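# Put the round tin and glue stick in the desk bin

## Task

Put the small round tin and the glue stick into the storage bin on the desk. Each object earns credit on its own, and only if no part of it extends beyond the bin's walls when viewed from directly above. Neither earns anything unless, at the end, the bin stands upright, is almost entirely on the desk, and holds or supports nothing besides these items. Knocking over anything standing on the floor fails the task, and so does the robot falling or ending up tilted.

## Robot and tools

ROBOT. A mobile base that can drive in any direction, with a column about 1.7 m tall. A carriage rides up and down it (lift_m) and carries two six-joint arms, each ending in a five-finger hand. The arm bases sit about 0.57 m + lift_m above the floor, and carriage parts hang about 0.15 m lower than that. A hand point reaches 0.78 m from its shoulder but only about 0.4 m below its arm base. A parked arm has joints 1 to 6 at 0, 0.05, 0.05, 1.45, 0, 0. Arms left stretched out, even empty, heat up while you think or drive, so park them when idle.

CAMERAS. carriage_camera is fixed, looks forward and about 20 degrees down. left_wrist_camera and right_wrist_camera sit on the little-finger side of each wrist and aim at the hand point. Images are 896x504 pixels.

FRAMES. Base frame, in metres: origin on the floor below the base centre, x forward, y left, z up. The left_hand and right_hand readings give each hand point in this frame; the real hand is often somewhat lower, more so at long reach. The odometry frame is where the base frame was at the start; base_odometry only counts wheel turns (slip counts as travel) and its heading, in rad, grows to the left.

TOOL move. Arguments: base, joints, speeds, min_time_s, cameras, blocking.
- base: an object holding exactly one key, an offset from where the base last reported itself. translate_m: metres, forward positive, -2 to 2. strafe_m: metres, left positive, -2 to 2. rotate_rad: radians, counter-clockwise positive, -6.3 to 6.3.
- joints: a single flat object for the whole robot, keyed by name; every value is an absolute target, not an offset. lift_m 0 to 1 m (carriage height). For each arm (left_ or right_ prefix): joint1_rad -2.617 to 3.054 (turn about vertical, 0 ahead, positive left); joint2_rad 0 to 3.141 (shoulder: 0 upper arm back and level, 1.57 upright, 3.14 forward and level); joint3_rad 0 to 3.141 (elbow, 0 folded, 3.14 straight); joint4_rad -1.57 to 1.57 (wrist pitch, positive lifts fingertips); joint5_rad -1.57 to 1.57 (wrist yaw, positive swings fingertips right); joint6_rad -2.094 to 2.094 (roll about the finger direction, positive clockwise viewed from the forearm). With joints 5 and 6 at 0 a level hand faces palm down. Hand keys (<side>_hand_little, _ring, _middle, _index, _thumb_bend) run -1 closed to +1 open/straight; _thumb_turn runs -1 (thumb opposite the fingers) to +1 (beside the palm). _force_limit (-1 to 1) is a setting: the closing force at which a finger halts, about 0 to 10 N (thumb up to 15 N). _speed (-0.96 to 1) sets finger speed; use -0.94 or lower for a gentle grip. A finger only starts when its own target changes.
- speeds: caps for this action only: translate_m and strafe_m 0.02 to 0.5 m/s, rotate_rad 0.05 to 1.57 rad/s, lift_m 0.02 to 0.27 m/s.
- min_time_s: 0.1 to 8 s, the shortest duration of each arm motion; 2 or more gives smoother, straighter hand paths. Too short a value makes arms lurch and overshoot.
- blocking: true or omitted waits until everything rests; false returns within about 0.5 s while motion continues.
- cameras: list from carriage_camera, left_wrist_camera, right_wrist_camera, all; [] for none.
No action may last beyond 15 s; 14 s triggers time_out.

OTHER TOOLS. wait(seconds 0 to 10, cameras) lets time pass without commands, returning early once earlier moves settle. stop(cameras) brakes all your running motions; the base coasts a bit first. zoom_image(camera, region [x0, y0, x1, y1] in pixels from the top-left, at most 504 by 504) enlarges part of the latest image. show_instructions shows reference pages. finished_scene(scene 1) ends the scene for good.

RESULTS. base_status and joint_status report done, moving, off_target (resting short, maybe still pushing), not_followed (a built-in self-collision check held the arm back; also shown as "joint command not followed"), contact_stop or time_out (uncommanded stops; later calls in the same reply are skipped), and limit_stop_at_motor_heat. joint_positions gives readings on each target's scale. motor_effort is percent of maximum, peak in brackets. <side>_hand_stopped_by gives six words for little, ring, middle, index, thumb_bend, thumb_turn: moving, target, force, stalled or fault. <side>_<motor>_load_n is fingertip force in N; a drop toward 0 suggests a lost grip. on_its_own lists what the robot did uncommanded. MOTOR HOT warns of heating; OVER-TEMPERATURE FAULT means that arm went limp for 30 to 60 s.

GRIPPING. With the thumb turned in front of the palm, the hand wraps objects about 0.035 to 0.065 m thick; thumb tip against index pad can pinch light items. Fingers reach 0.06 to 0.07 m past the hand point. A wrist bracket on the little-finger side can strike things.

AVOID. Hitting furniture or the desk at speed (default drive speeds already hit hard); lowering the lift onto things; dropping objects even slightly or releasing them while moving; letting the two arms press or collide, including hands and fingers; turning an arm outward 0.5 rad or more with joint2 under 0.8 (elbow hits column); driving backward under the desk edge; fast swings with loaded arms; pulling on held fixed things. After a contact_stop, back off about 0.2 m the way you came. Odometry drifts a degree or two after turns. Loose objects may occasionally be nudged by an outside push.

Each tool is called after ">>>" in YAML: its name, and indented under it one key for each argument.

Reference images:

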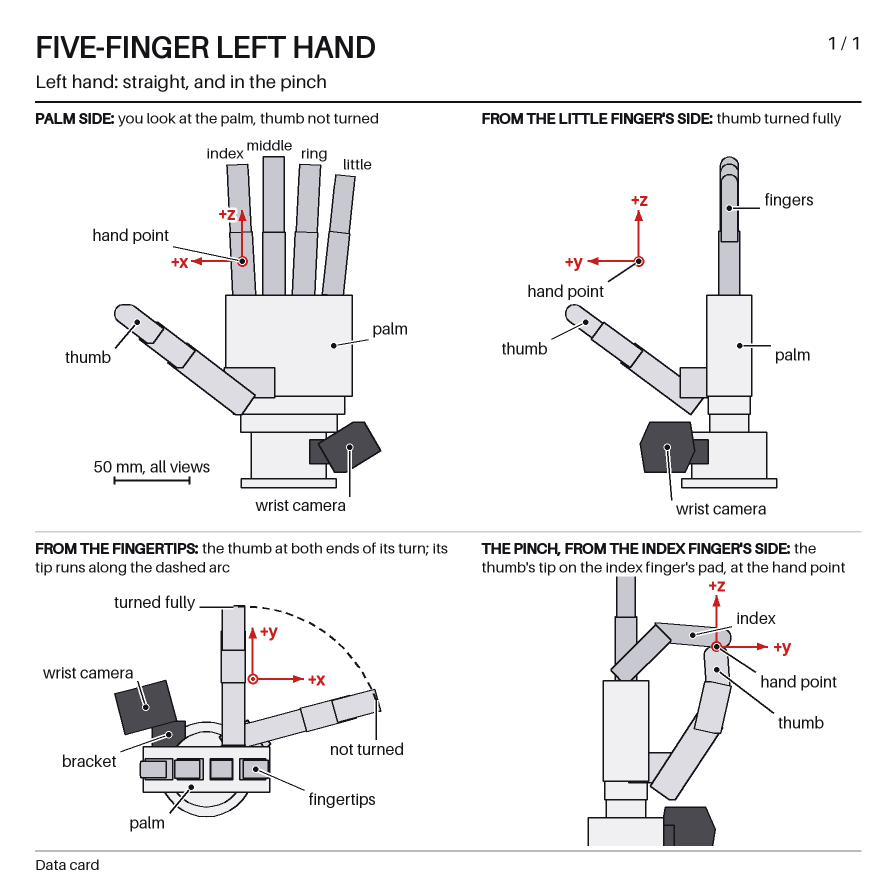

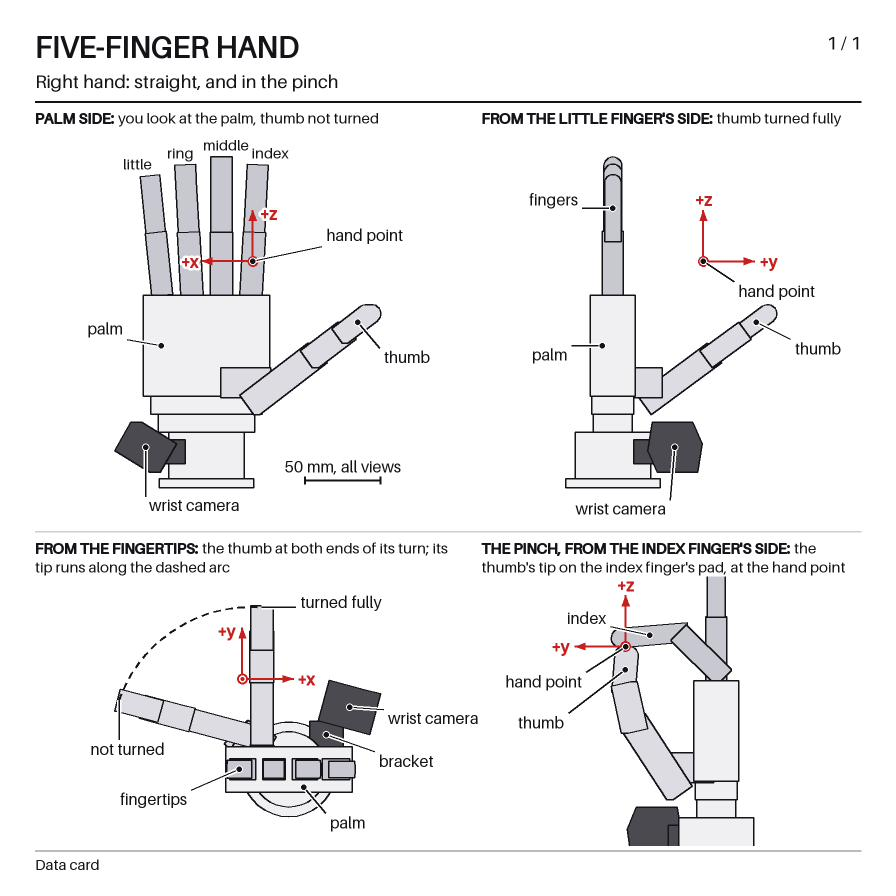

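## Session

>>> move:

Scene clock: 0.00 s.
Joint torques (N m): no reading
base_odometry: x=+0.000 y=+0.000 heading=+0.000
base_status: not commanded
joint_positions: lift_m=+0.300 left_joint1_rad=+0.019 left_joint2_rad=+0.047 left_joint3_rad=+0.034 left_joint4_rad=+1.408 left_joint5_rad=+0.016 left_joint6_rad=-0.017 right_joint1_rad=-0.008 right_joint2_rad=+0.034 right_joint3_rad=+0.053 right_joint4_rad=+1.423 right_joint5_rad=+0.004 right_joint6_rad=+0.017 left_hand_little=+1.000 left_hand_ring=+1.000 left_hand_middle=+1.000 left_hand_index=+1.000 left_hand_thumb_turn=+1.000 left_hand_thumb_bend=+1.000 left_hand_force_limit=+0.000 left_hand_speed=-0.800 right_hand_little=+1.000 right_hand_ring=+1.000 right_hand_middle=+1.000 right_hand_index=+1.000 right_hand_thumb_turn=+1.000 right_hand_thumb_bend=+1.000 right_hand_force_limit=+0.000 right_hand_speed=-0.800
joint_status: not commanded
left_hand_stopped_by: target,target,target,target,target,target
right_hand_stopped_by: target,target,target,target,target,target
left_little_load_n: 0.5
left_ring_load_n: 0.0
left_middle_load_n: 0.0
left_index_load_n: 0.0
left_thumb_bend_load_n: 0.0
left_thumb_turn_load_n: 0.0
right_little_load_n: 0.0
right_ring_load_n: 0.0
right_middle_load_n: 0.0
right_index_load_n: 0.0
right_thumb_bend_load_n: 0.0
right_thumb_turn_load_n: 0.0
motor_effort: lift_m=+24 drive_wheels=+0
left_hand: x=+0.3351 y=+0.2823 z=+1.3234 quat_wxyz=(+0.704, -0.057, +0.067, -0.704) (m; base frame)
right_hand: x=+0.3206 y=-0.2849 z=+1.3331 quat_wxyz=(+0.709, -0.043, +0.047, -0.703) (m; base frame)
pictures: carriage_camera, left_wrist_camera, right_wrist_camera

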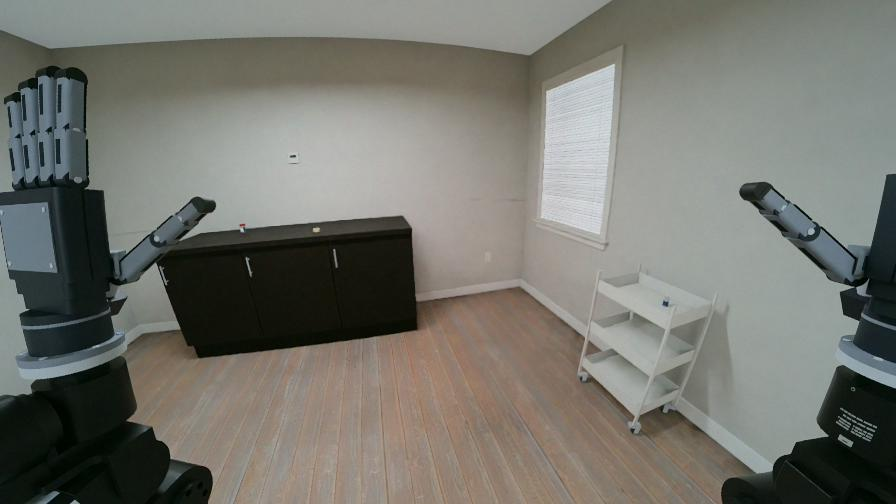

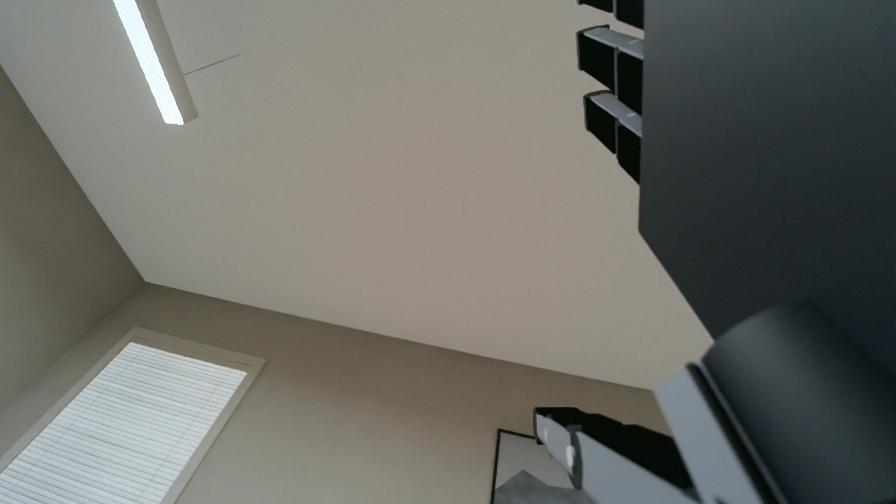

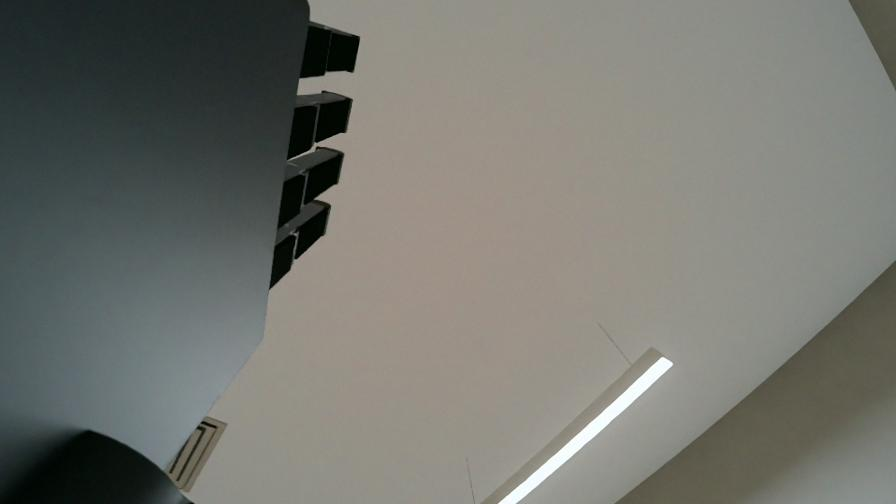

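>>> zoom_image:
  camera: "carriage_camera"
  region: [220, 200, 350, 270]

>>> zoom_image:
  camera: "carriage_camera"
  region: [570, 260, 730, 350]

>>> move:
  base: {"rotate_rad": 1.57}
  cameras: ["carriage_camera"]

>>> move:
  base: {"rotate_rad": 1.57}
  cameras: ["carriage_camera"]

>>> move:
  base: {"rotate_rad": 1.57}
  cameras: ["carriage_camera"]

Scaled by 3.877 from the camera's image (finer frame: 1280x720).

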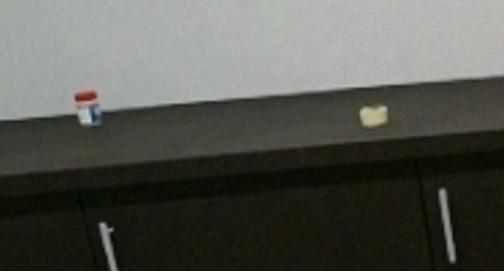

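Scaled by 3.150 from the camera's image (finer frame: 1280x720).

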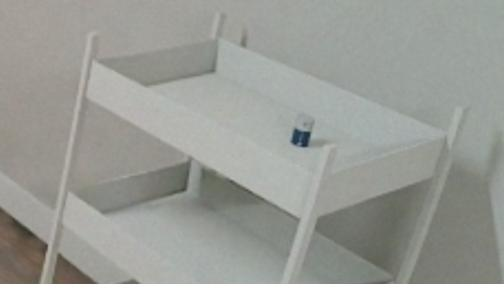

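Scene clock: 5.43 s.
Joint torques (N m): left_arm=[0.1 3.52 4.62 0.08 -0.16 0.03] | right_arm=[0.31 2.99 5.55 0.03 0.01 -0.06]
move: done
base_odometry: x=+0.000 y=+0.000 heading=+1.570
base_status: done
joint_positions: lift_m=+0.300 left_joint1_rad=+0.019 left_joint2_rad=+0.047 left_joint3_rad=+0.034 left_joint4_rad=+1.408 left_joint5_rad=+0.016 left_joint6_rad=-0.017 right_joint1_rad=-0.008 right_joint2_rad=+0.034 right_joint3_rad=+0.053 right_joint4_rad=+1.420 right_joint5_rad=+0.004 right_joint6_rad=+0.017 left_hand_little=+1.000 left_hand_ring=+1.000 left_hand_middle=+1.000 left_hand_index=+1.000 left_hand_thumb_turn=+1.000 left_hand_thumb_bend=+1.000 left_hand_force_limit=+0.000 left_hand_speed=-0.800 right_hand_little=+1.000 right_hand_ring=+1.000 right_hand_middle=+1.000 right_hand_index=+1.000 right_hand_thumb_turn=+1.000 right_hand_thumb_bend=+1.000 right_hand_force_limit=+0.000 right_hand_speed=-0.800
joint_status: not commanded
left_hand_stopped_by: target,target,target,target,target,target
right_hand_stopped_by: target,target,target,target,target,target
left_little_load_n: 0.0
left_ring_load_n: 0.0
left_middle_load_n: 0.0
left_index_load_n: 0.0
left_thumb_bend_load_n: 0.0
left_thumb_turn_load_n: 0.0
right_little_load_n: 0.0
right_ring_load_n: 0.0
right_middle_load_n: 0.0
right_index_load_n: 0.0
right_thumb_bend_load_n: 0.0
right_thumb_turn_load_n: 0.0
motor_effort: lift_m=+24(24) drive_wheels=+2(8)
left_hand: x=+0.3351 y=+0.2823 z=+1.3234 quat_wxyz=(+0.704, -0.057, +0.067, -0.704)
right_hand: x=+0.3214 y=-0.2849 z=+1.3328 quat_wxyz=(+0.709, -0.045, +0.048, -0.702)

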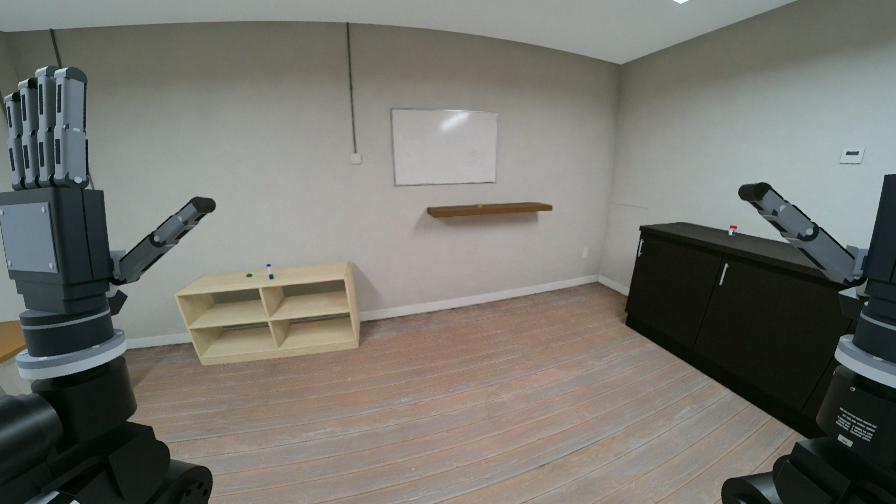

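Scene clock: 8.53 s.
Joint torques (N m): left_arm=[0.03 3.56 4.68 0.05 -0.16 0.04] | right_arm=[0.31 2.96 5.55 0.04 0.02 -0.06]
move: done
base_odometry: x=+0.000 y=+0.000 heading=+3.139
base_status: done
joint_positions: lift_m=+0.300 left_joint1_rad=+0.019 left_joint2_rad=+0.047 left_joint3_rad=+0.034 left_joint4_rad=+1.408 left_joint5_rad=+0.016 left_joint6_rad=-0.017 right_joint1_rad=-0.008 right_joint2_rad=+0.034 right_joint3_rad=+0.053 right_joint4_rad=+1.418 right_joint5_rad=+0.004 right_joint6_rad=+0.017 left_hand_little=+1.000 left_hand_ring=+1.000 left_hand_middle=+1.000 left_hand_index=+1.000 left_hand_thumb_turn=+1.000 left_hand_thumb_bend=+1.000 left_hand_force_limit=+0.000 left_hand_speed=-0.800 right_hand_little=+1.000 right_hand_ring=+1.000 right_hand_middle=+1.000 right_hand_index=+1.000 right_hand_thumb_turn=+1.000 right_hand_thumb_bend=+1.000 right_hand_force_limit=+0.000 right_hand_speed=-0.800
joint_status: not commanded
left_hand_stopped_by: target,target,target,target,target,target
right_hand_stopped_by: target,target,target,target,target,target
left_little_load_n: 0.0
left_ring_load_n: 0.0
left_middle_load_n: 0.0
left_index_load_n: 0.0
left_thumb_bend_load_n: 0.0
left_thumb_turn_load_n: 0.0
right_little_load_n: 0.0
right_ring_load_n: 0.5
right_middle_load_n: 0.0
right_index_load_n: 0.0
right_thumb_bend_load_n: 0.0
right_thumb_turn_load_n: 0.0
motor_effort: lift_m=+23(24) drive_wheels=+3(9)
left_hand: x=+0.3351 y=+0.2824 z=+1.3234 quat_wxyz=(+0.704, -0.058, +0.067, -0.704)
right_hand: x=+0.3220 y=-0.2849 z=+1.3326 quat_wxyz=(+0.709, -0.045, +0.049, -0.702)

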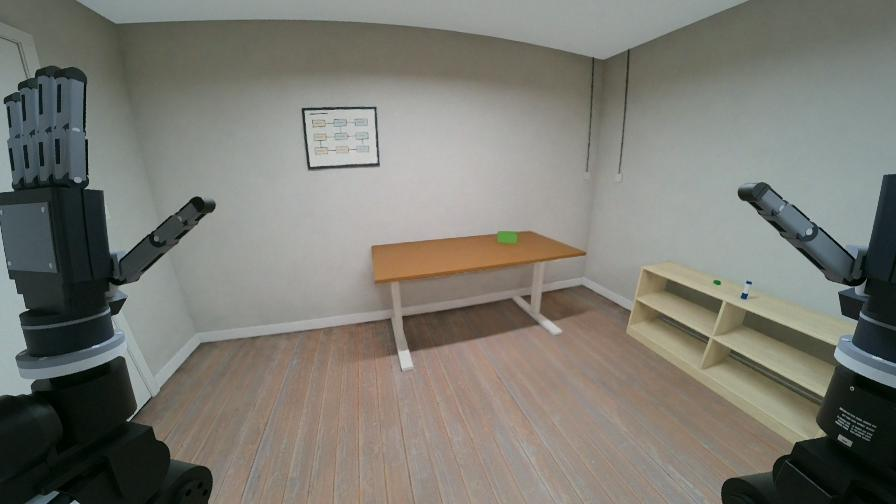

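Scene clock: 11.63 s.
Joint torques (N m): left_arm=[0.02 3.47 4.64 0.05 -0.14 0.01] | right_arm=[0.31 2.96 5.61 0.09 0.01 -0.06]
move: done
base_odometry: x=+0.000 y=+0.000 heading=-1.574
base_status: done
joint_positions: lift_m=+0.300 left_joint1_rad=+0.019 left_joint2_rad=+0.047 left_joint3_rad=+0.034 left_joint4_rad=+1.408 left_joint5_rad=+0.016 left_joint6_rad=-0.017 right_joint1_rad=-0.008 right_joint2_rad=+0.034 right_joint3_rad=+0.053 right_joint4_rad=+1.417 right_joint5_rad=+0.004 right_joint6_rad=+0.017 left_hand_little=+1.000 left_hand_ring=+1.000 left_hand_middle=+1.000 left_hand_index=+1.000 left_hand_thumb_turn=+1.000 left_hand_thumb_bend=+1.000 left_hand_force_limit=+0.000 left_hand_speed=-0.800 right_hand_little=+1.000 right_hand_ring=+1.000 right_hand_middle=+1.000 right_hand_index=+1.000 right_hand_thumb_turn=+1.000 right_hand_thumb_bend=+1.000 right_hand_force_limit=+0.000 right_hand_speed=-0.800
joint_status: not commanded
left_hand_stopped_by: target,target,target,target,target,target
right_hand_stopped_by: target,target,target,target,target,target
left_little_load_n: 0.0
left_ring_load_n: 0.0
left_middle_load_n: 0.0
left_index_load_n: 0.0
left_thumb_bend_load_n: 0.0
left_thumb_turn_load_n: 0.0
right_little_load_n: 0.0
right_ring_load_n: 0.0
right_middle_load_n: 0.0
right_index_load_n: 0.0
right_thumb_bend_load_n: 0.0
right_thumb_turn_load_n: 0.0
motor_effort: lift_m=+23(24) drive_wheels=+3(8)
left_hand: x=+0.3351 y=+0.2824 z=+1.3234 quat_wxyz=(+0.704, -0.058, +0.067, -0.704)
right_hand: x=+0.3223 y=-0.2849 z=+1.3325 quat_wxyz=(+0.709, -0.046, +0.049, -0.702)

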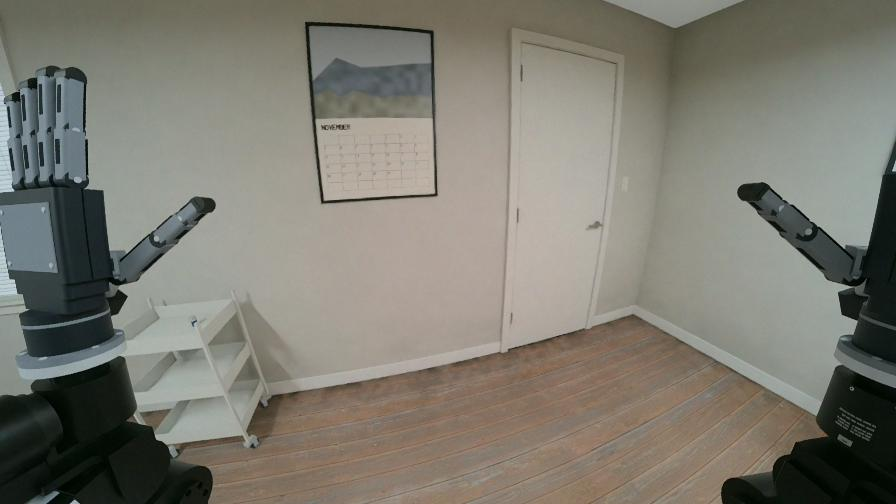

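>>> move:
  base: {"rotate_rad": -1.57}
  cameras: ["carriage_camera"]

>>> zoom_image:
  camera: "carriage_camera"
  region: [460, 200, 560, 270]

>>> zoom_image:
  camera: "carriage_camera"
  region: [690, 260, 790, 320]

>>> move:
  base: {"rotate_rad": -1.57}
  cameras: ["carriage_camera"]

>>> zoom_image:
  camera: "carriage_camera"
  region: [230, 250, 300, 290]

>>> zoom_image:
  camera: "carriage_camera"
  region: [430, 190, 540, 230]

>>> zoom_image:
  camera: "carriage_camera"
  region: [690, 210, 790, 260]

Scene clock: 17.87 s.
Joint torques (N m): left_arm=[0.03 3.48 4.62 0.07 -0.16 0.02] | right_arm=[0.32 2.92 5.57 0.06 0 -0.06]
move: done
base_odometry: x=+0.000 y=+0.000 heading=+3.139
base_status: done
joint_positions: lift_m=+0.300 left_joint1_rad=+0.019 left_joint2_rad=+0.047 left_joint3_rad=+0.034 left_joint4_rad=+1.407 left_joint5_rad=+0.016 left_joint6_rad=-0.017 right_joint1_rad=-0.008 right_joint2_rad=+0.034 right_joint3_rad=+0.053 right_joint4_rad=+1.417 right_joint5_rad=+0.005 right_joint6_rad=+0.017 left_hand_little=+1.000 left_hand_ring=+1.000 left_hand_middle=+1.000 left_hand_index=+1.000 left_hand_thumb_turn=+1.000 left_hand_thumb_bend=+1.000 left_hand_force_limit=+0.000 left_hand_speed=-0.800 right_hand_little=+1.000 right_hand_ring=+1.000 right_hand_middle=+1.000 right_hand_index=+1.000 right_hand_thumb_turn=+1.000 right_hand_thumb_bend=+1.000 right_hand_force_limit=+0.000 right_hand_speed=-0.800
joint_status: not commanded
left_hand_stopped_by: target,target,target,target,target,target
right_hand_stopped_by: target,target,target,target,target,target
left_little_load_n: 0.0
left_ring_load_n: 0.0
left_middle_load_n: 0.0
left_index_load_n: -0.5
left_thumb_bend_load_n: 0.0
left_thumb_turn_load_n: 0.0
right_little_load_n: 0.0
right_ring_load_n: 0.0
right_middle_load_n: 0.0
right_index_load_n: 0.0
right_thumb_bend_load_n: 0.0
right_thumb_turn_load_n: 0.0
motor_effort: lift_m=+24(24) drive_wheels=+2(12)
left_hand: x=+0.3353 y=+0.2824 z=+1.3234 quat_wxyz=(+0.704, -0.058, +0.067, -0.704)
right_hand: x=+0.3223 y=-0.2851 z=+1.3325 quat_wxyz=(+0.709, -0.045, +0.050, -0.702)

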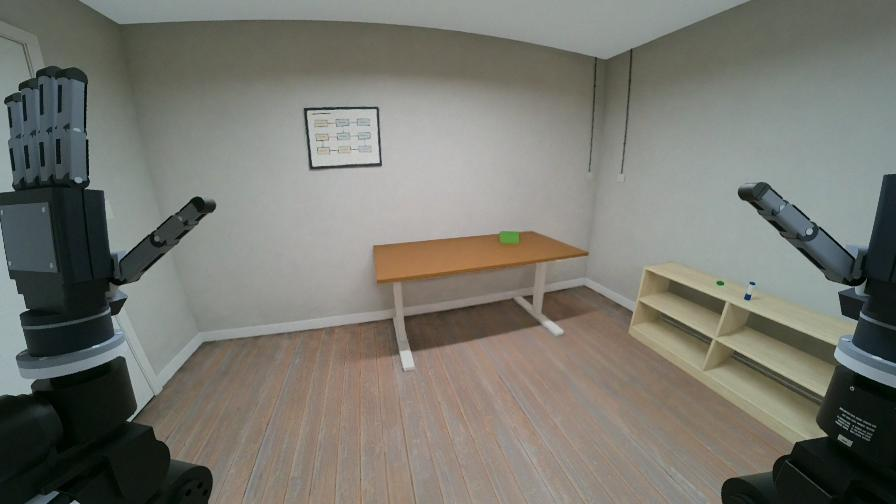

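Scaled by 5.040 from the camera's image (finer frame: 1280x720).

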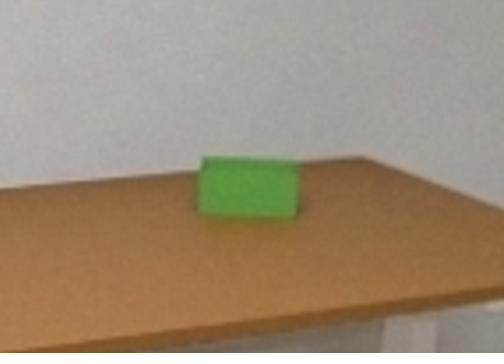

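Scaled by 5.040 from the camera's image (finer frame: 1280x720).

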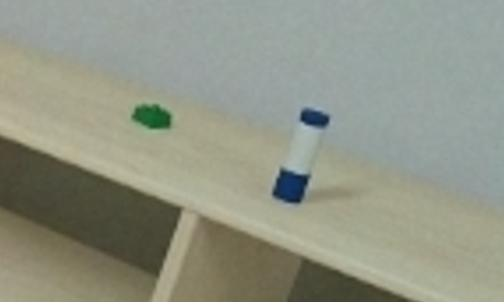

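Scene clock: 20.97 s.
Joint torques (N m): left_arm=[0.01 3.43 4.67 0.07 -0.15 0.03] | right_arm=[0.29 2.97 5.56 0.06 0.01 -0.06]
move: done
base_odometry: x=+0.000 y=+0.000 heading=+1.570
base_status: done
joint_positions: lift_m=+0.300 left_joint1_rad=+0.019 left_joint2_rad=+0.047 left_joint3_rad=+0.034 left_joint4_rad=+1.407 left_joint5_rad=+0.016 left_joint6_rad=-0.017 right_joint1_rad=-0.008 right_joint2_rad=+0.034 right_joint3_rad=+0.053 right_joint4_rad=+1.417 right_joint5_rad=+0.005 right_joint6_rad=+0.017 left_hand_little=+1.000 left_hand_ring=+1.000 left_hand_middle=+1.000 left_hand_index=+1.000 left_hand_thumb_turn=+1.000 left_hand_thumb_bend=+1.000 left_hand_force_limit=+0.000 left_hand_speed=-0.800 right_hand_little=+1.000 right_hand_ring=+1.000 right_hand_middle=+1.000 right_hand_index=+1.000 right_hand_thumb_turn=+1.000 right_hand_thumb_bend=+1.000 right_hand_force_limit=+0.000 right_hand_speed=-0.800
joint_status: not commanded
left_hand_stopped_by: target,target,target,target,target,target
right_hand_stopped_by: target,target,target,target,target,target
left_little_load_n: 0.0
left_ring_load_n: 0.0
left_middle_load_n: 0.0
left_index_load_n: 0.0
left_thumb_bend_load_n: 0.0
left_thumb_turn_load_n: 0.0
right_little_load_n: 0.0
right_ring_load_n: 0.0
right_middle_load_n: 0.5
right_index_load_n: 0.0
right_thumb_bend_load_n: 0.0
right_thumb_turn_load_n: 0.0
motor_effort: lift_m=+24(24) drive_wheels=+3(8)
left_hand: x=+0.3353 y=+0.2824 z=+1.3234 quat_wxyz=(+0.704, -0.058, +0.067, -0.704)
right_hand: x=+0.3223 y=-0.2851 z=+1.3325 quat_wxyz=(+0.709, -0.045, +0.050, -0.702)

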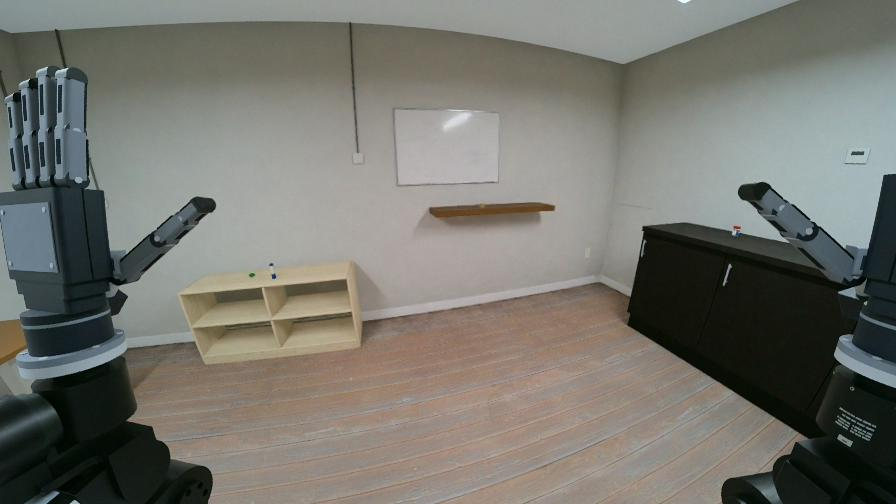

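Scaled by 7.200 from the camera's image (finer frame: 1280x720).

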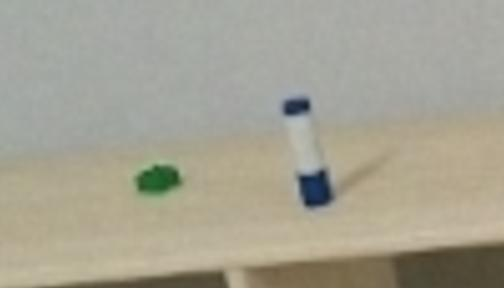

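Scaled by 4.582 from the camera's image (finer frame: 1280x720).

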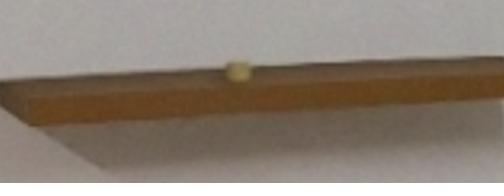

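Scaled by 5.040 from the camera's image (finer frame: 1280x720).

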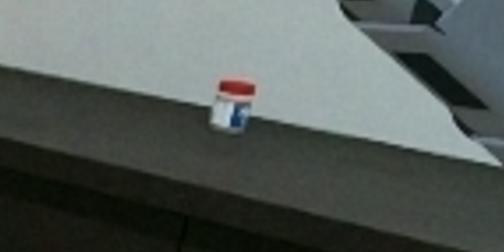

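>>> move:
  base: {"rotate_rad": 0.291}

>>> move:
  base: {"strafe_m": 0.8}
  speeds: {"strafe_m": 0.3}

>>> move:
  base: {"translate_m": 1.0}
  speeds: {"translate_m": 0.3}
  cameras: ["carriage_camera"]

Scene clock: 64.67 s.
Joint torques (N m): left_arm=[0.08 3.44 4.68 0.07 -0.15 0.03] | right_arm=[0.32 2.96 5.57 0.09 0 -0.06]
move: done
base_odometry: x=+0.000 y=+0.000 heading=+1.860
base_status: done
joint_positions: lift_m=+0.300 left_joint1_rad=+0.019 left_joint2_rad=+0.047 left_joint3_rad=+0.034 left_joint4_rad=+1.407 left_joint5_rad=+0.016 left_joint6_rad=-0.017 right_joint1_rad=-0.008 right_joint2_rad=+0.034 right_joint3_rad=+0.053 right_joint4_rad=+1.417 right_joint5_rad=+0.005 right_joint6_rad=+0.017 left_hand_little=+1.000 left_hand_ring=+1.000 left_hand_middle=+1.000 left_hand_index=+1.000 left_hand_thumb_turn=+1.000 left_hand_thumb_bend=+1.000 left_hand_force_limit=+0.000 left_hand_speed=-0.800 right_hand_little=+1.000 right_hand_ring=+1.000 right_hand_middle=+1.000 right_hand_index=+1.000 right_hand_thumb_turn=+1.000 right_hand_thumb_bend=+1.000 right_hand_force_limit=+0.000 right_hand_speed=-0.800
joint_status: not commanded
left_hand_stopped_by: target,target,target,target,target,target
right_hand_stopped_by: target,target,target,target,target,target
left_little_load_n: 0.0
left_ring_load_n: 0.0
left_middle_load_n: 0.0
left_index_load_n: 0.0
left_thumb_bend_load_n: 0.0
left_thumb_turn_load_n: 0.0
right_little_load_n: 0.0
right_ring_load_n: 0.0
right_middle_load_n: 0.0
right_index_load_n: 0.0
right_thumb_bend_load_n: 0.0
right_thumb_turn_load_n: -0.5
motor_effort: lift_m=+24(24) drive_wheels=-4(8)
left_hand: x=+0.3353 y=+0.2824 z=+1.3234 quat_wxyz=(+0.704, -0.058, +0.067, -0.704)
right_hand: x=+0.3222 y=-0.2851 z=+1.3326 quat_wxyz=(+0.709, -0.045, +0.050, -0.702)
pictures: none

Scene clock: 68.83 s.
Joint torques (N m): left_arm=[0.08 3.55 4.64 0.07 -0.16 0.04] | right_arm=[0.36 2.99 5.55 0.07 -0.02 -0.06]
move: done
base_odometry: x=-0.767 y=-0.228 heading=+1.860
base_status: done
joint_positions: lift_m=+0.300 left_joint1_rad=+0.019 left_joint2_rad=+0.047 left_joint3_rad=+0.034 left_joint4_rad=+1.407 left_joint5_rad=+0.016 left_joint6_rad=-0.017 right_joint1_rad=-0.008 right_joint2_rad=+0.034 right_joint3_rad=+0.053 right_joint4_rad=+1.417 right_joint5_rad=+0.005 right_joint6_rad=+0.017 left_hand_little=+1.000 left_hand_ring=+1.000 left_hand_middle=+1.000 left_hand_index=+1.000 left_hand_thumb_turn=+1.000 left_hand_thumb_bend=+1.000 left_hand_force_limit=+0.000 left_hand_speed=-0.800 right_hand_little=+1.000 right_hand_ring=+1.000 right_hand_middle=+1.000 right_hand_index=+1.000 right_hand_thumb_turn=+1.000 right_hand_thumb_bend=+1.000 right_hand_force_limit=+0.000 right_hand_speed=-0.800
joint_status: not commanded
left_hand_stopped_by: target,target,target,target,target,target
right_hand_stopped_by: target,target,target,target,target,target
left_little_load_n: 0.0
left_ring_load_n: 0.0
left_middle_load_n: 0.0
left_index_load_n: 0.0
left_thumb_bend_load_n: 0.0
left_thumb_turn_load_n: 0.0
right_little_load_n: 0.0
right_ring_load_n: 0.0
right_middle_load_n: 0.0
right_index_load_n: 0.0
right_thumb_bend_load_n: 0.0
right_thumb_turn_load_n: 0.0
motor_effort: lift_m=+23(24) drive_wheels=-4(12)
left_hand: x=+0.3353 y=+0.2824 z=+1.3234 quat_wxyz=(+0.704, -0.058, +0.067, -0.704)
right_hand: x=+0.3222 y=-0.2851 z=+1.3326 quat_wxyz=(+0.709, -0.045, +0.050, -0.702)
pictures: none

Scene clock: 73.67 s.
Joint torques (N m): left_arm=[0.03 3.47 4.75 0.06 -0.15 0.02] | right_arm=[0.31 3.03 5.53 -0.04 0 -0.06]
move: done
base_odometry: x=-1.052 y=+0.731 heading=+1.860
base_status: done
joint_positions: lift_m=+0.300 left_joint1_rad=+0.019 left_joint2_rad=+0.047 left_joint3_rad=+0.034 left_joint4_rad=+1.407 left_joint5_rad=+0.016 left_joint6_rad=-0.017 right_joint1_rad=-0.008 right_joint2_rad=+0.034 right_joint3_rad=+0.053 right_joint4_rad=+1.420 right_joint5_rad=+0.005 right_joint6_rad=+0.017 left_hand_little=+1.000 left_hand_ring=+1.000 left_hand_middle=+1.000 left_hand_index=+1.000 left_hand_thumb_turn=+1.000 left_hand_thumb_bend=+1.000 left_hand_force_limit=+0.000 left_hand_speed=-0.800 right_hand_little=+1.000 right_hand_ring=+1.000 right_hand_middle=+1.000 right_hand_index=+1.000 right_hand_thumb_turn=+1.000 right_hand_thumb_bend=+1.000 right_hand_force_limit=+0.000 right_hand_speed=-0.800
joint_status: not commanded
left_hand_stopped_by: target,target,target,target,target,target
right_hand_stopped_by: target,target,target,target,target,target
left_little_load_n: 0.0
left_ring_load_n: 0.0
left_middle_load_n: -0.5
left_index_load_n: 0.0
left_thumb_bend_load_n: 0.0
left_thumb_turn_load_n: 0.0
right_little_load_n: 0.0
right_ring_load_n: 0.0
right_middle_load_n: 0.0
right_index_load_n: 0.0
right_thumb_bend_load_n: 0.0
right_thumb_turn_load_n: 0.0
motor_effort: lift_m=+24(24) drive_wheels=-4(9)
left_hand: x=+0.3353 y=+0.2824 z=+1.3234 quat_wxyz=(+0.704, -0.058, +0.067, -0.704)
right_hand: x=+0.3215 y=-0.2851 z=+1.3328 quat_wxyz=(+0.709, -0.044, +0.049, -0.703)

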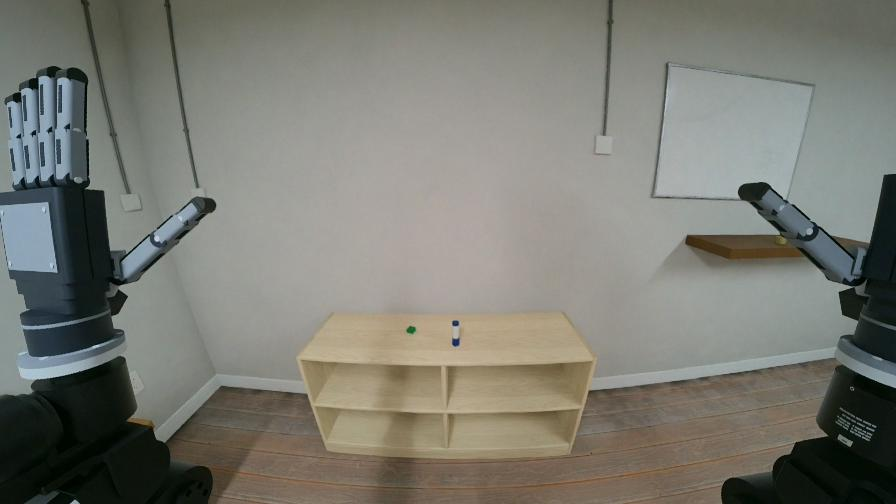

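>>> zoom_image:
  camera: "carriage_camera"
  region: [390, 310, 490, 370]

>>> zoom_image:
  camera: "carriage_camera"
  region: [740, 220, 840, 270]

Scaled by 5.040 from the camera's image (finer frame: 1280x720).

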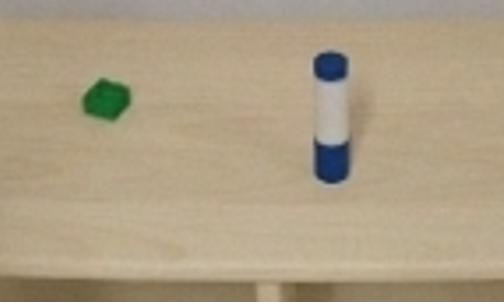

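Scaled by 5.040 from the camera's image (finer frame: 1280x720).

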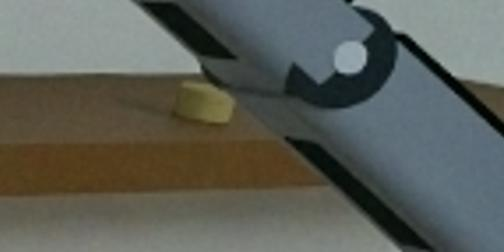

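>>> move:
  joints: {"left_joint1_rad": 0, "left_joint2_rad": 1.57, "left_joint3_rad": 1.57, "left_joint4_rad": 0, "left_joint5_rad": 0, "left_joint6_rad": 1.57, "left_hand_thumb_turn": -1}
  min_time_s: 3
  cameras: ["carriage_camera", "left_wrist_camera"]

Scene clock: 94.67 s.
Joint torques (N m): left_arm=[-0.51 -6.11 7.71 1.88 -0.24 0.23] | right_arm=[0.31 2.97 5.55 0.02 0 -0.06]
move: done
base_odometry: x=-1.052 y=+0.731 heading=+1.860
base_status: not commanded
joint_positions: lift_m=+0.300 left_joint1_rad=+0.007 left_joint2_rad=+1.558 left_joint3_rad=+1.548 left_joint4_rad=+0.019 left_joint5_rad=+0.008 left_joint6_rad=+1.556 right_joint1_rad=-0.008 right_joint2_rad=+0.034 right_joint3_rad=+0.053 right_joint4_rad=+1.421 right_joint5_rad=+0.005 right_joint6_rad=+0.017 left_hand_little=+1.000 left_hand_ring=+1.000 left_hand_middle=+1.000 left_hand_index=+1.000 left_hand_thumb_turn=-1.000 left_hand_thumb_bend=+1.000 left_hand_force_limit=+0.000 left_hand_speed=-0.800 right_hand_little=+1.000 right_hand_ring=+1.000 right_hand_middle=+1.000 right_hand_index=+1.000 right_hand_thumb_turn=+1.000 right_hand_thumb_bend=+1.000 right_hand_force_limit=+0.000 right_hand_speed=-0.800
joint_status: all done
left_hand_stopped_by: target,target,target,target,target,target
right_hand_stopped_by: target,target,target,target,target,target
left_little_load_n: 0.0
left_ring_load_n: 0.0
left_middle_load_n: 0.0
left_index_load_n: 0.0
left_thumb_bend_load_n: 0.0
left_thumb_turn_load_n: 0.0
right_little_load_n: 0.0
right_ring_load_n: 0.0
right_middle_load_n: 0.0
right_index_load_n: 0.0
right_thumb_bend_load_n: 0.0
right_thumb_turn_load_n: 0.0
motor_effort: lift_m=+24(24) drive_wheels=-3(4)
left_hand: x=+0.7575 y=+0.3769 z=+1.2935 quat_wxyz=(+0.710, -0.004, +0.704, -0.006)
right_hand: x=+0.3213 y=-0.2851 z=+1.3329 quat_wxyz=(+0.709, -0.044, +0.048, -0.703)
left_wrist_camera: T_world_to_cam=[[0.02465, -0.96425, -0.26386, 0.68957], [-0.59233, 0.19853, -0.78086, 1.37309], [0.80532, 0.17554, -0.56625, 0.16854]] pos_world=[0.66059, 0.36273, 1.34957]

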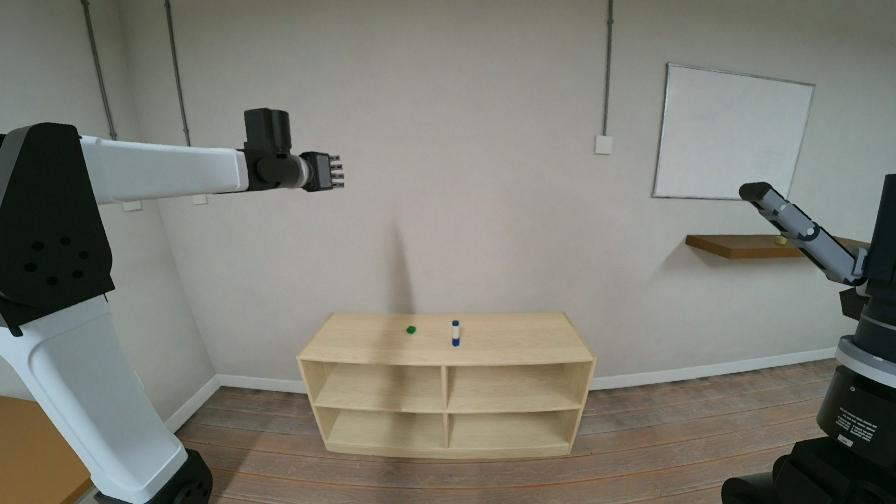

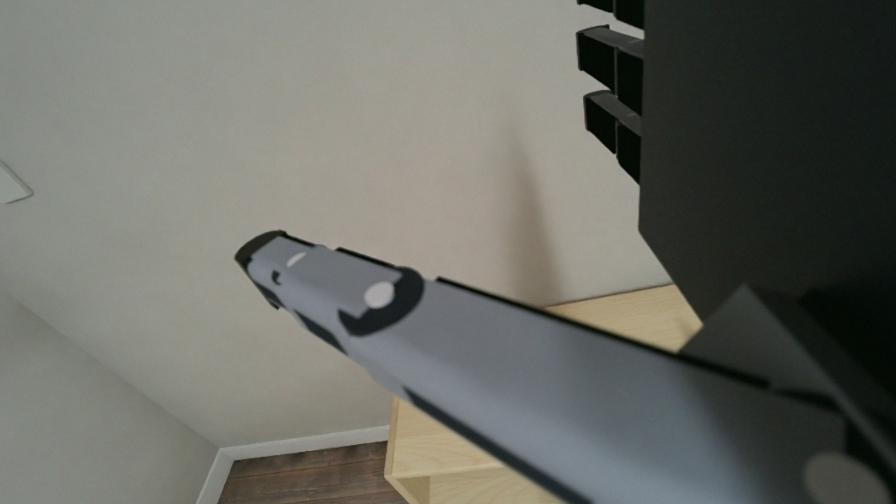

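>>> move:
  base: {"strafe_m": -0.377}
  speeds: {"strafe_m": 0.25}
  joints: {"left_joint1_rad": 0, "left_joint2_rad": 2.84, "left_joint3_rad": 1.54, "left_joint4_rad": 1.3, "left_joint5_rad": 0, "left_joint6_rad": 1.57}
  min_time_s: 3
  cameras: ["carriage_camera", "left_wrist_camera"]

Scene clock: 107.97 s.
Joint torques (N m): left_arm=[-0.06 -11.54 3.45 2.17 -0.19 0.24] | right_arm=[0.34 2.96 5.55 0.02 -0.01 -0.06]
move: done
base_odometry: x=-0.691 y=+0.838 heading=+1.860
base_status: done
joint_positions: lift_m=+0.300 left_joint1_rad=+0.001 left_joint2_rad=+2.820 left_joint3_rad=+1.547 left_joint4_rad=+1.288 left_joint5_rad=+0.004 left_joint6_rad=+1.556 right_joint1_rad=-0.008 right_joint2_rad=+0.034 right_joint3_rad=+0.053 right_joint4_rad=+1.421 right_joint5_rad=+0.005 right_joint6_rad=+0.017 left_hand_little=+1.000 left_hand_ring=+1.000 left_hand_middle=+1.000 left_hand_index=+1.000 left_hand_thumb_turn=-1.000 left_hand_thumb_bend=+1.000 left_hand_force_limit=+0.000 left_hand_speed=-0.800 right_hand_little=+1.000 right_hand_ring=+1.000 right_hand_middle=+1.000 right_hand_index=+1.000 right_hand_thumb_turn=+1.000 right_hand_thumb_bend=+1.000 right_hand_force_limit=+0.000 right_hand_speed=-0.800
joint_status: all done
left_hand_stopped_by: target,target,target,target,target,target
right_hand_stopped_by: target,target,target,target,target,target
left_little_load_n: 0.0
left_ring_load_n: 0.0
left_middle_load_n: 0.0
left_index_load_n: 0.0
left_thumb_bend_load_n: 0.0
left_thumb_turn_load_n: 0.5
right_little_load_n: 0.0
right_ring_load_n: 0.0
right_middle_load_n: 0.0
right_index_load_n: 0.0
right_thumb_bend_load_n: 0.0
right_thumb_turn_load_n: 0.0
motor_effort: lift_m=+23(24) drive_wheels=-2(8)
left_hand: x=+0.8954 y=+0.3751 z=+0.8403 quat_wxyz=(+0.712, -0.004, +0.702, -0.006)
right_hand: x=+0.3213 y=-0.2851 z=+1.3329 quat_wxyz=(+0.709, -0.044, +0.048, -0.703)
left_wrist_camera: T_world_to_cam=[[0.02515, -0.96427, -0.26373, 0.5643], [-0.58732, 0.19923, -0.78445, 1.0995], [0.80897, 0.17463, -0.56132, -0.20583]] pos_world=[0.79807, 0.36102, 0.8958]

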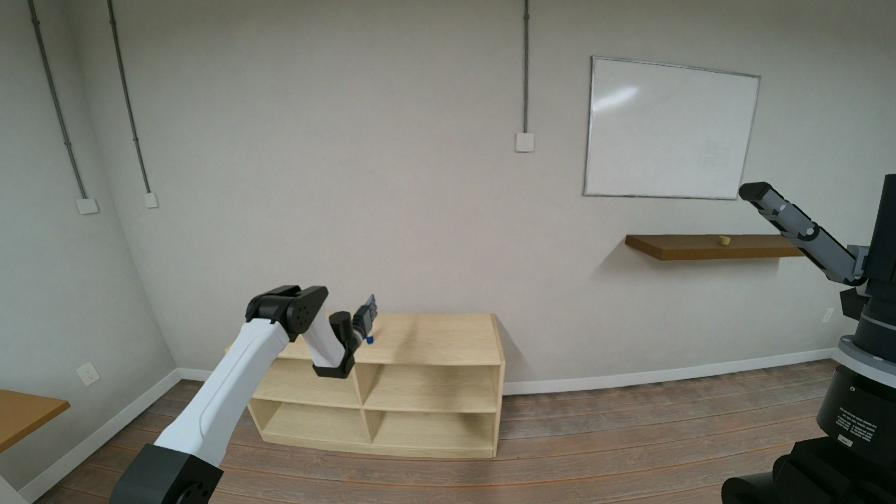

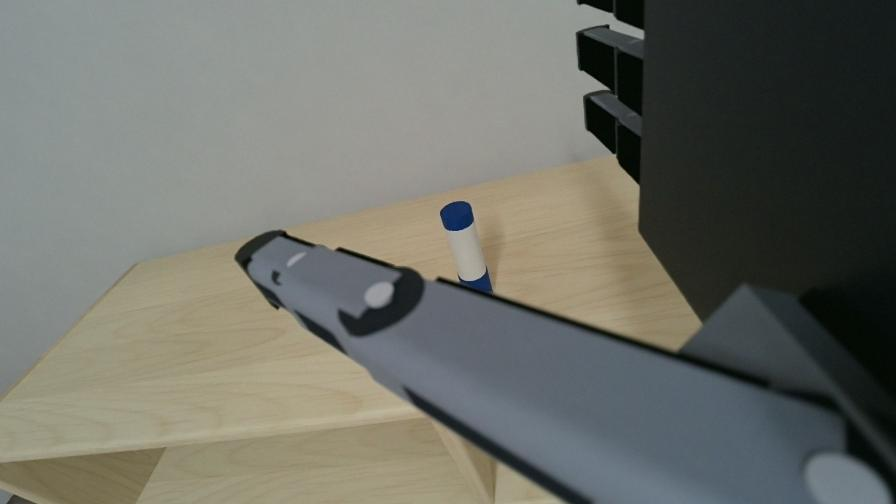

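>>> move:
  joints: {"lift_m": 0.12}
  speeds: {"lift_m": 0.1}
  cameras: ["carriage_camera", "left_wrist_camera"]

Scene clock: 126.50 s.
Joint torques (N m): left_arm=[-0.05 -12.22 3.73 2.04 -0.18 0.22] | right_arm=[0.32 2.96 5.59 0 0.01 -0.06]
move: done
base_odometry: x=-0.691 y=+0.838 heading=+1.860
base_status: not commanded
joint_positions: lift_m=+0.120 left_joint1_rad=+0.001 left_joint2_rad=+2.828 left_joint3_rad=+1.543 left_joint4_rad=+1.302 left_joint5_rad=+0.004 left_joint6_rad=+1.556 right_joint1_rad=-0.008 right_joint2_rad=+0.034 right_joint3_rad=+0.053 right_joint4_rad=+1.423 right_joint5_rad=+0.005 right_joint6_rad=+0.017 left_hand_little=+1.000 left_hand_ring=+1.000 left_hand_middle=+1.000 left_hand_index=+1.000 left_hand_thumb_turn=-1.000 left_hand_thumb_bend=+1.000 left_hand_force_limit=+0.000 left_hand_speed=-0.800 right_hand_little=+1.000 right_hand_ring=+1.000 right_hand_middle=+1.000 right_hand_index=+1.000 right_hand_thumb_turn=+1.000 right_hand_thumb_bend=+1.000 right_hand_force_limit=+0.000 right_hand_speed=-0.800
joint_status: all done
left_hand_stopped_by: target,target,target,target,target,target
right_hand_stopped_by: target,target,target,target,target,target
left_little_load_n: 0.0
left_ring_load_n: 0.0
left_middle_load_n: 0.0
left_index_load_n: 0.0
left_thumb_bend_load_n: 0.0
left_thumb_turn_load_n: 0.0
right_little_load_n: 0.0
right_ring_load_n: 0.0
right_middle_load_n: 0.0
right_index_load_n: 0.0
right_thumb_bend_load_n: 0.0
right_thumb_turn_load_n: 0.0
motor_effort: lift_m=+24(26) drive_wheels=-2(2)
left_hand: x=+0.8936 y=+0.3751 z=+0.6572 quat_wxyz=(+0.713, -0.004, +0.701, -0.006)
right_hand: x=+0.3208 y=-0.2851 z=+1.1530 quat_wxyz=(+0.709, -0.043, +0.048, -0.703)
carriage_camera: T_world_to_cam=[[0.04591, -0.99894, -0.00363, -0.00366], [-0.29306, -0.00999, -0.95604, 1.1153], [0.95499, 0.04496, -0.29321, 0.19966]] pos_world=[0.13634, -0.00149, 1.12481]
left_wrist_camera: T_world_to_cam=[[0.02564, -0.96427, -0.26368, 0.51558], [-0.58583, 0.19923, -0.78556, 0.95421], [0.81003, 0.17462, -0.55979, -0.30911]] pos_world=[0.79617, 0.36102, 0.7125]

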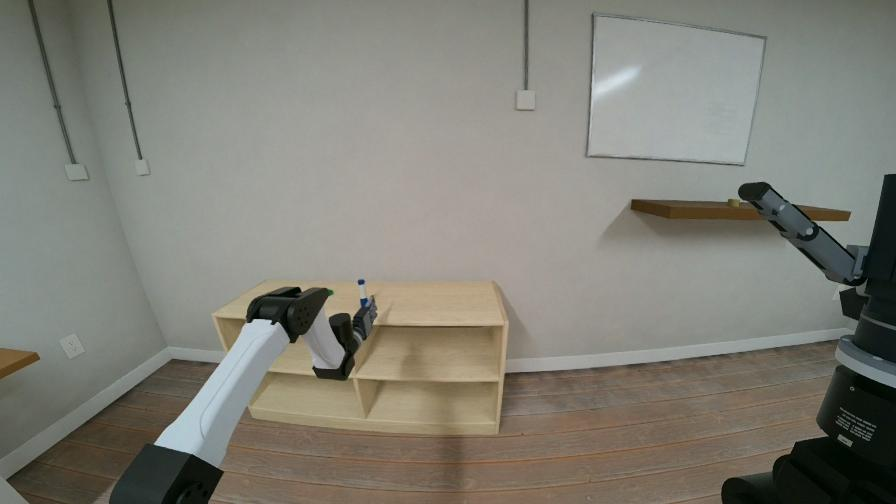

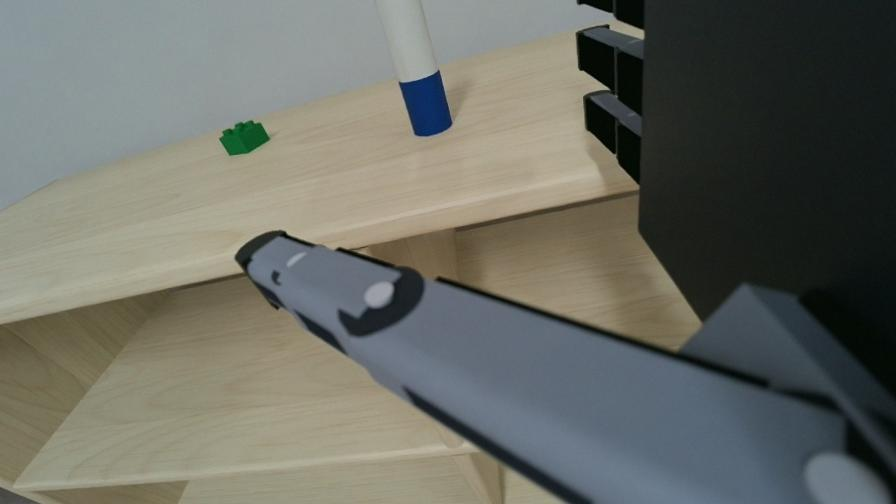

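>>> zoom_image:
  camera: "left_wrist_camera"
  region: [350, 40, 640, 260]

>>> zoom_image:
  camera: "carriage_camera"
  region: [680, 180, 860, 240]

>>> zoom_image:
  camera: "carriage_camera"
  region: [300, 260, 440, 340]

Scaled by 1.738 from the camera's image (finer frame: 1280x720).

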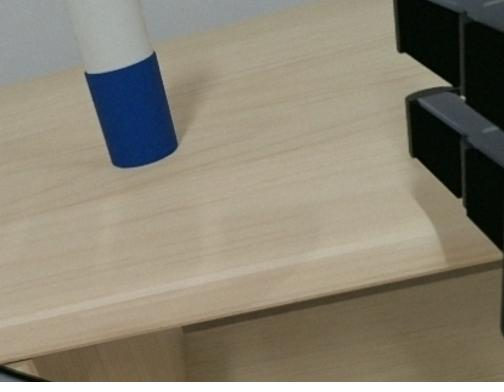

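Scaled by 2.800 from the camera's image (finer frame: 1280x720).

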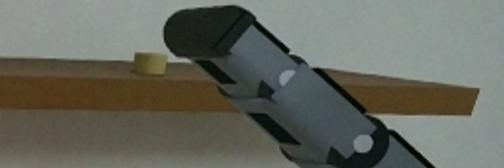

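Scaled by 3.600 from the camera's image (finer frame: 1280x720).

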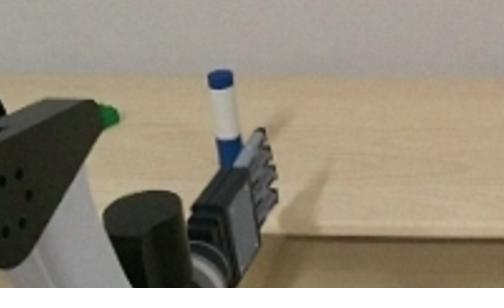

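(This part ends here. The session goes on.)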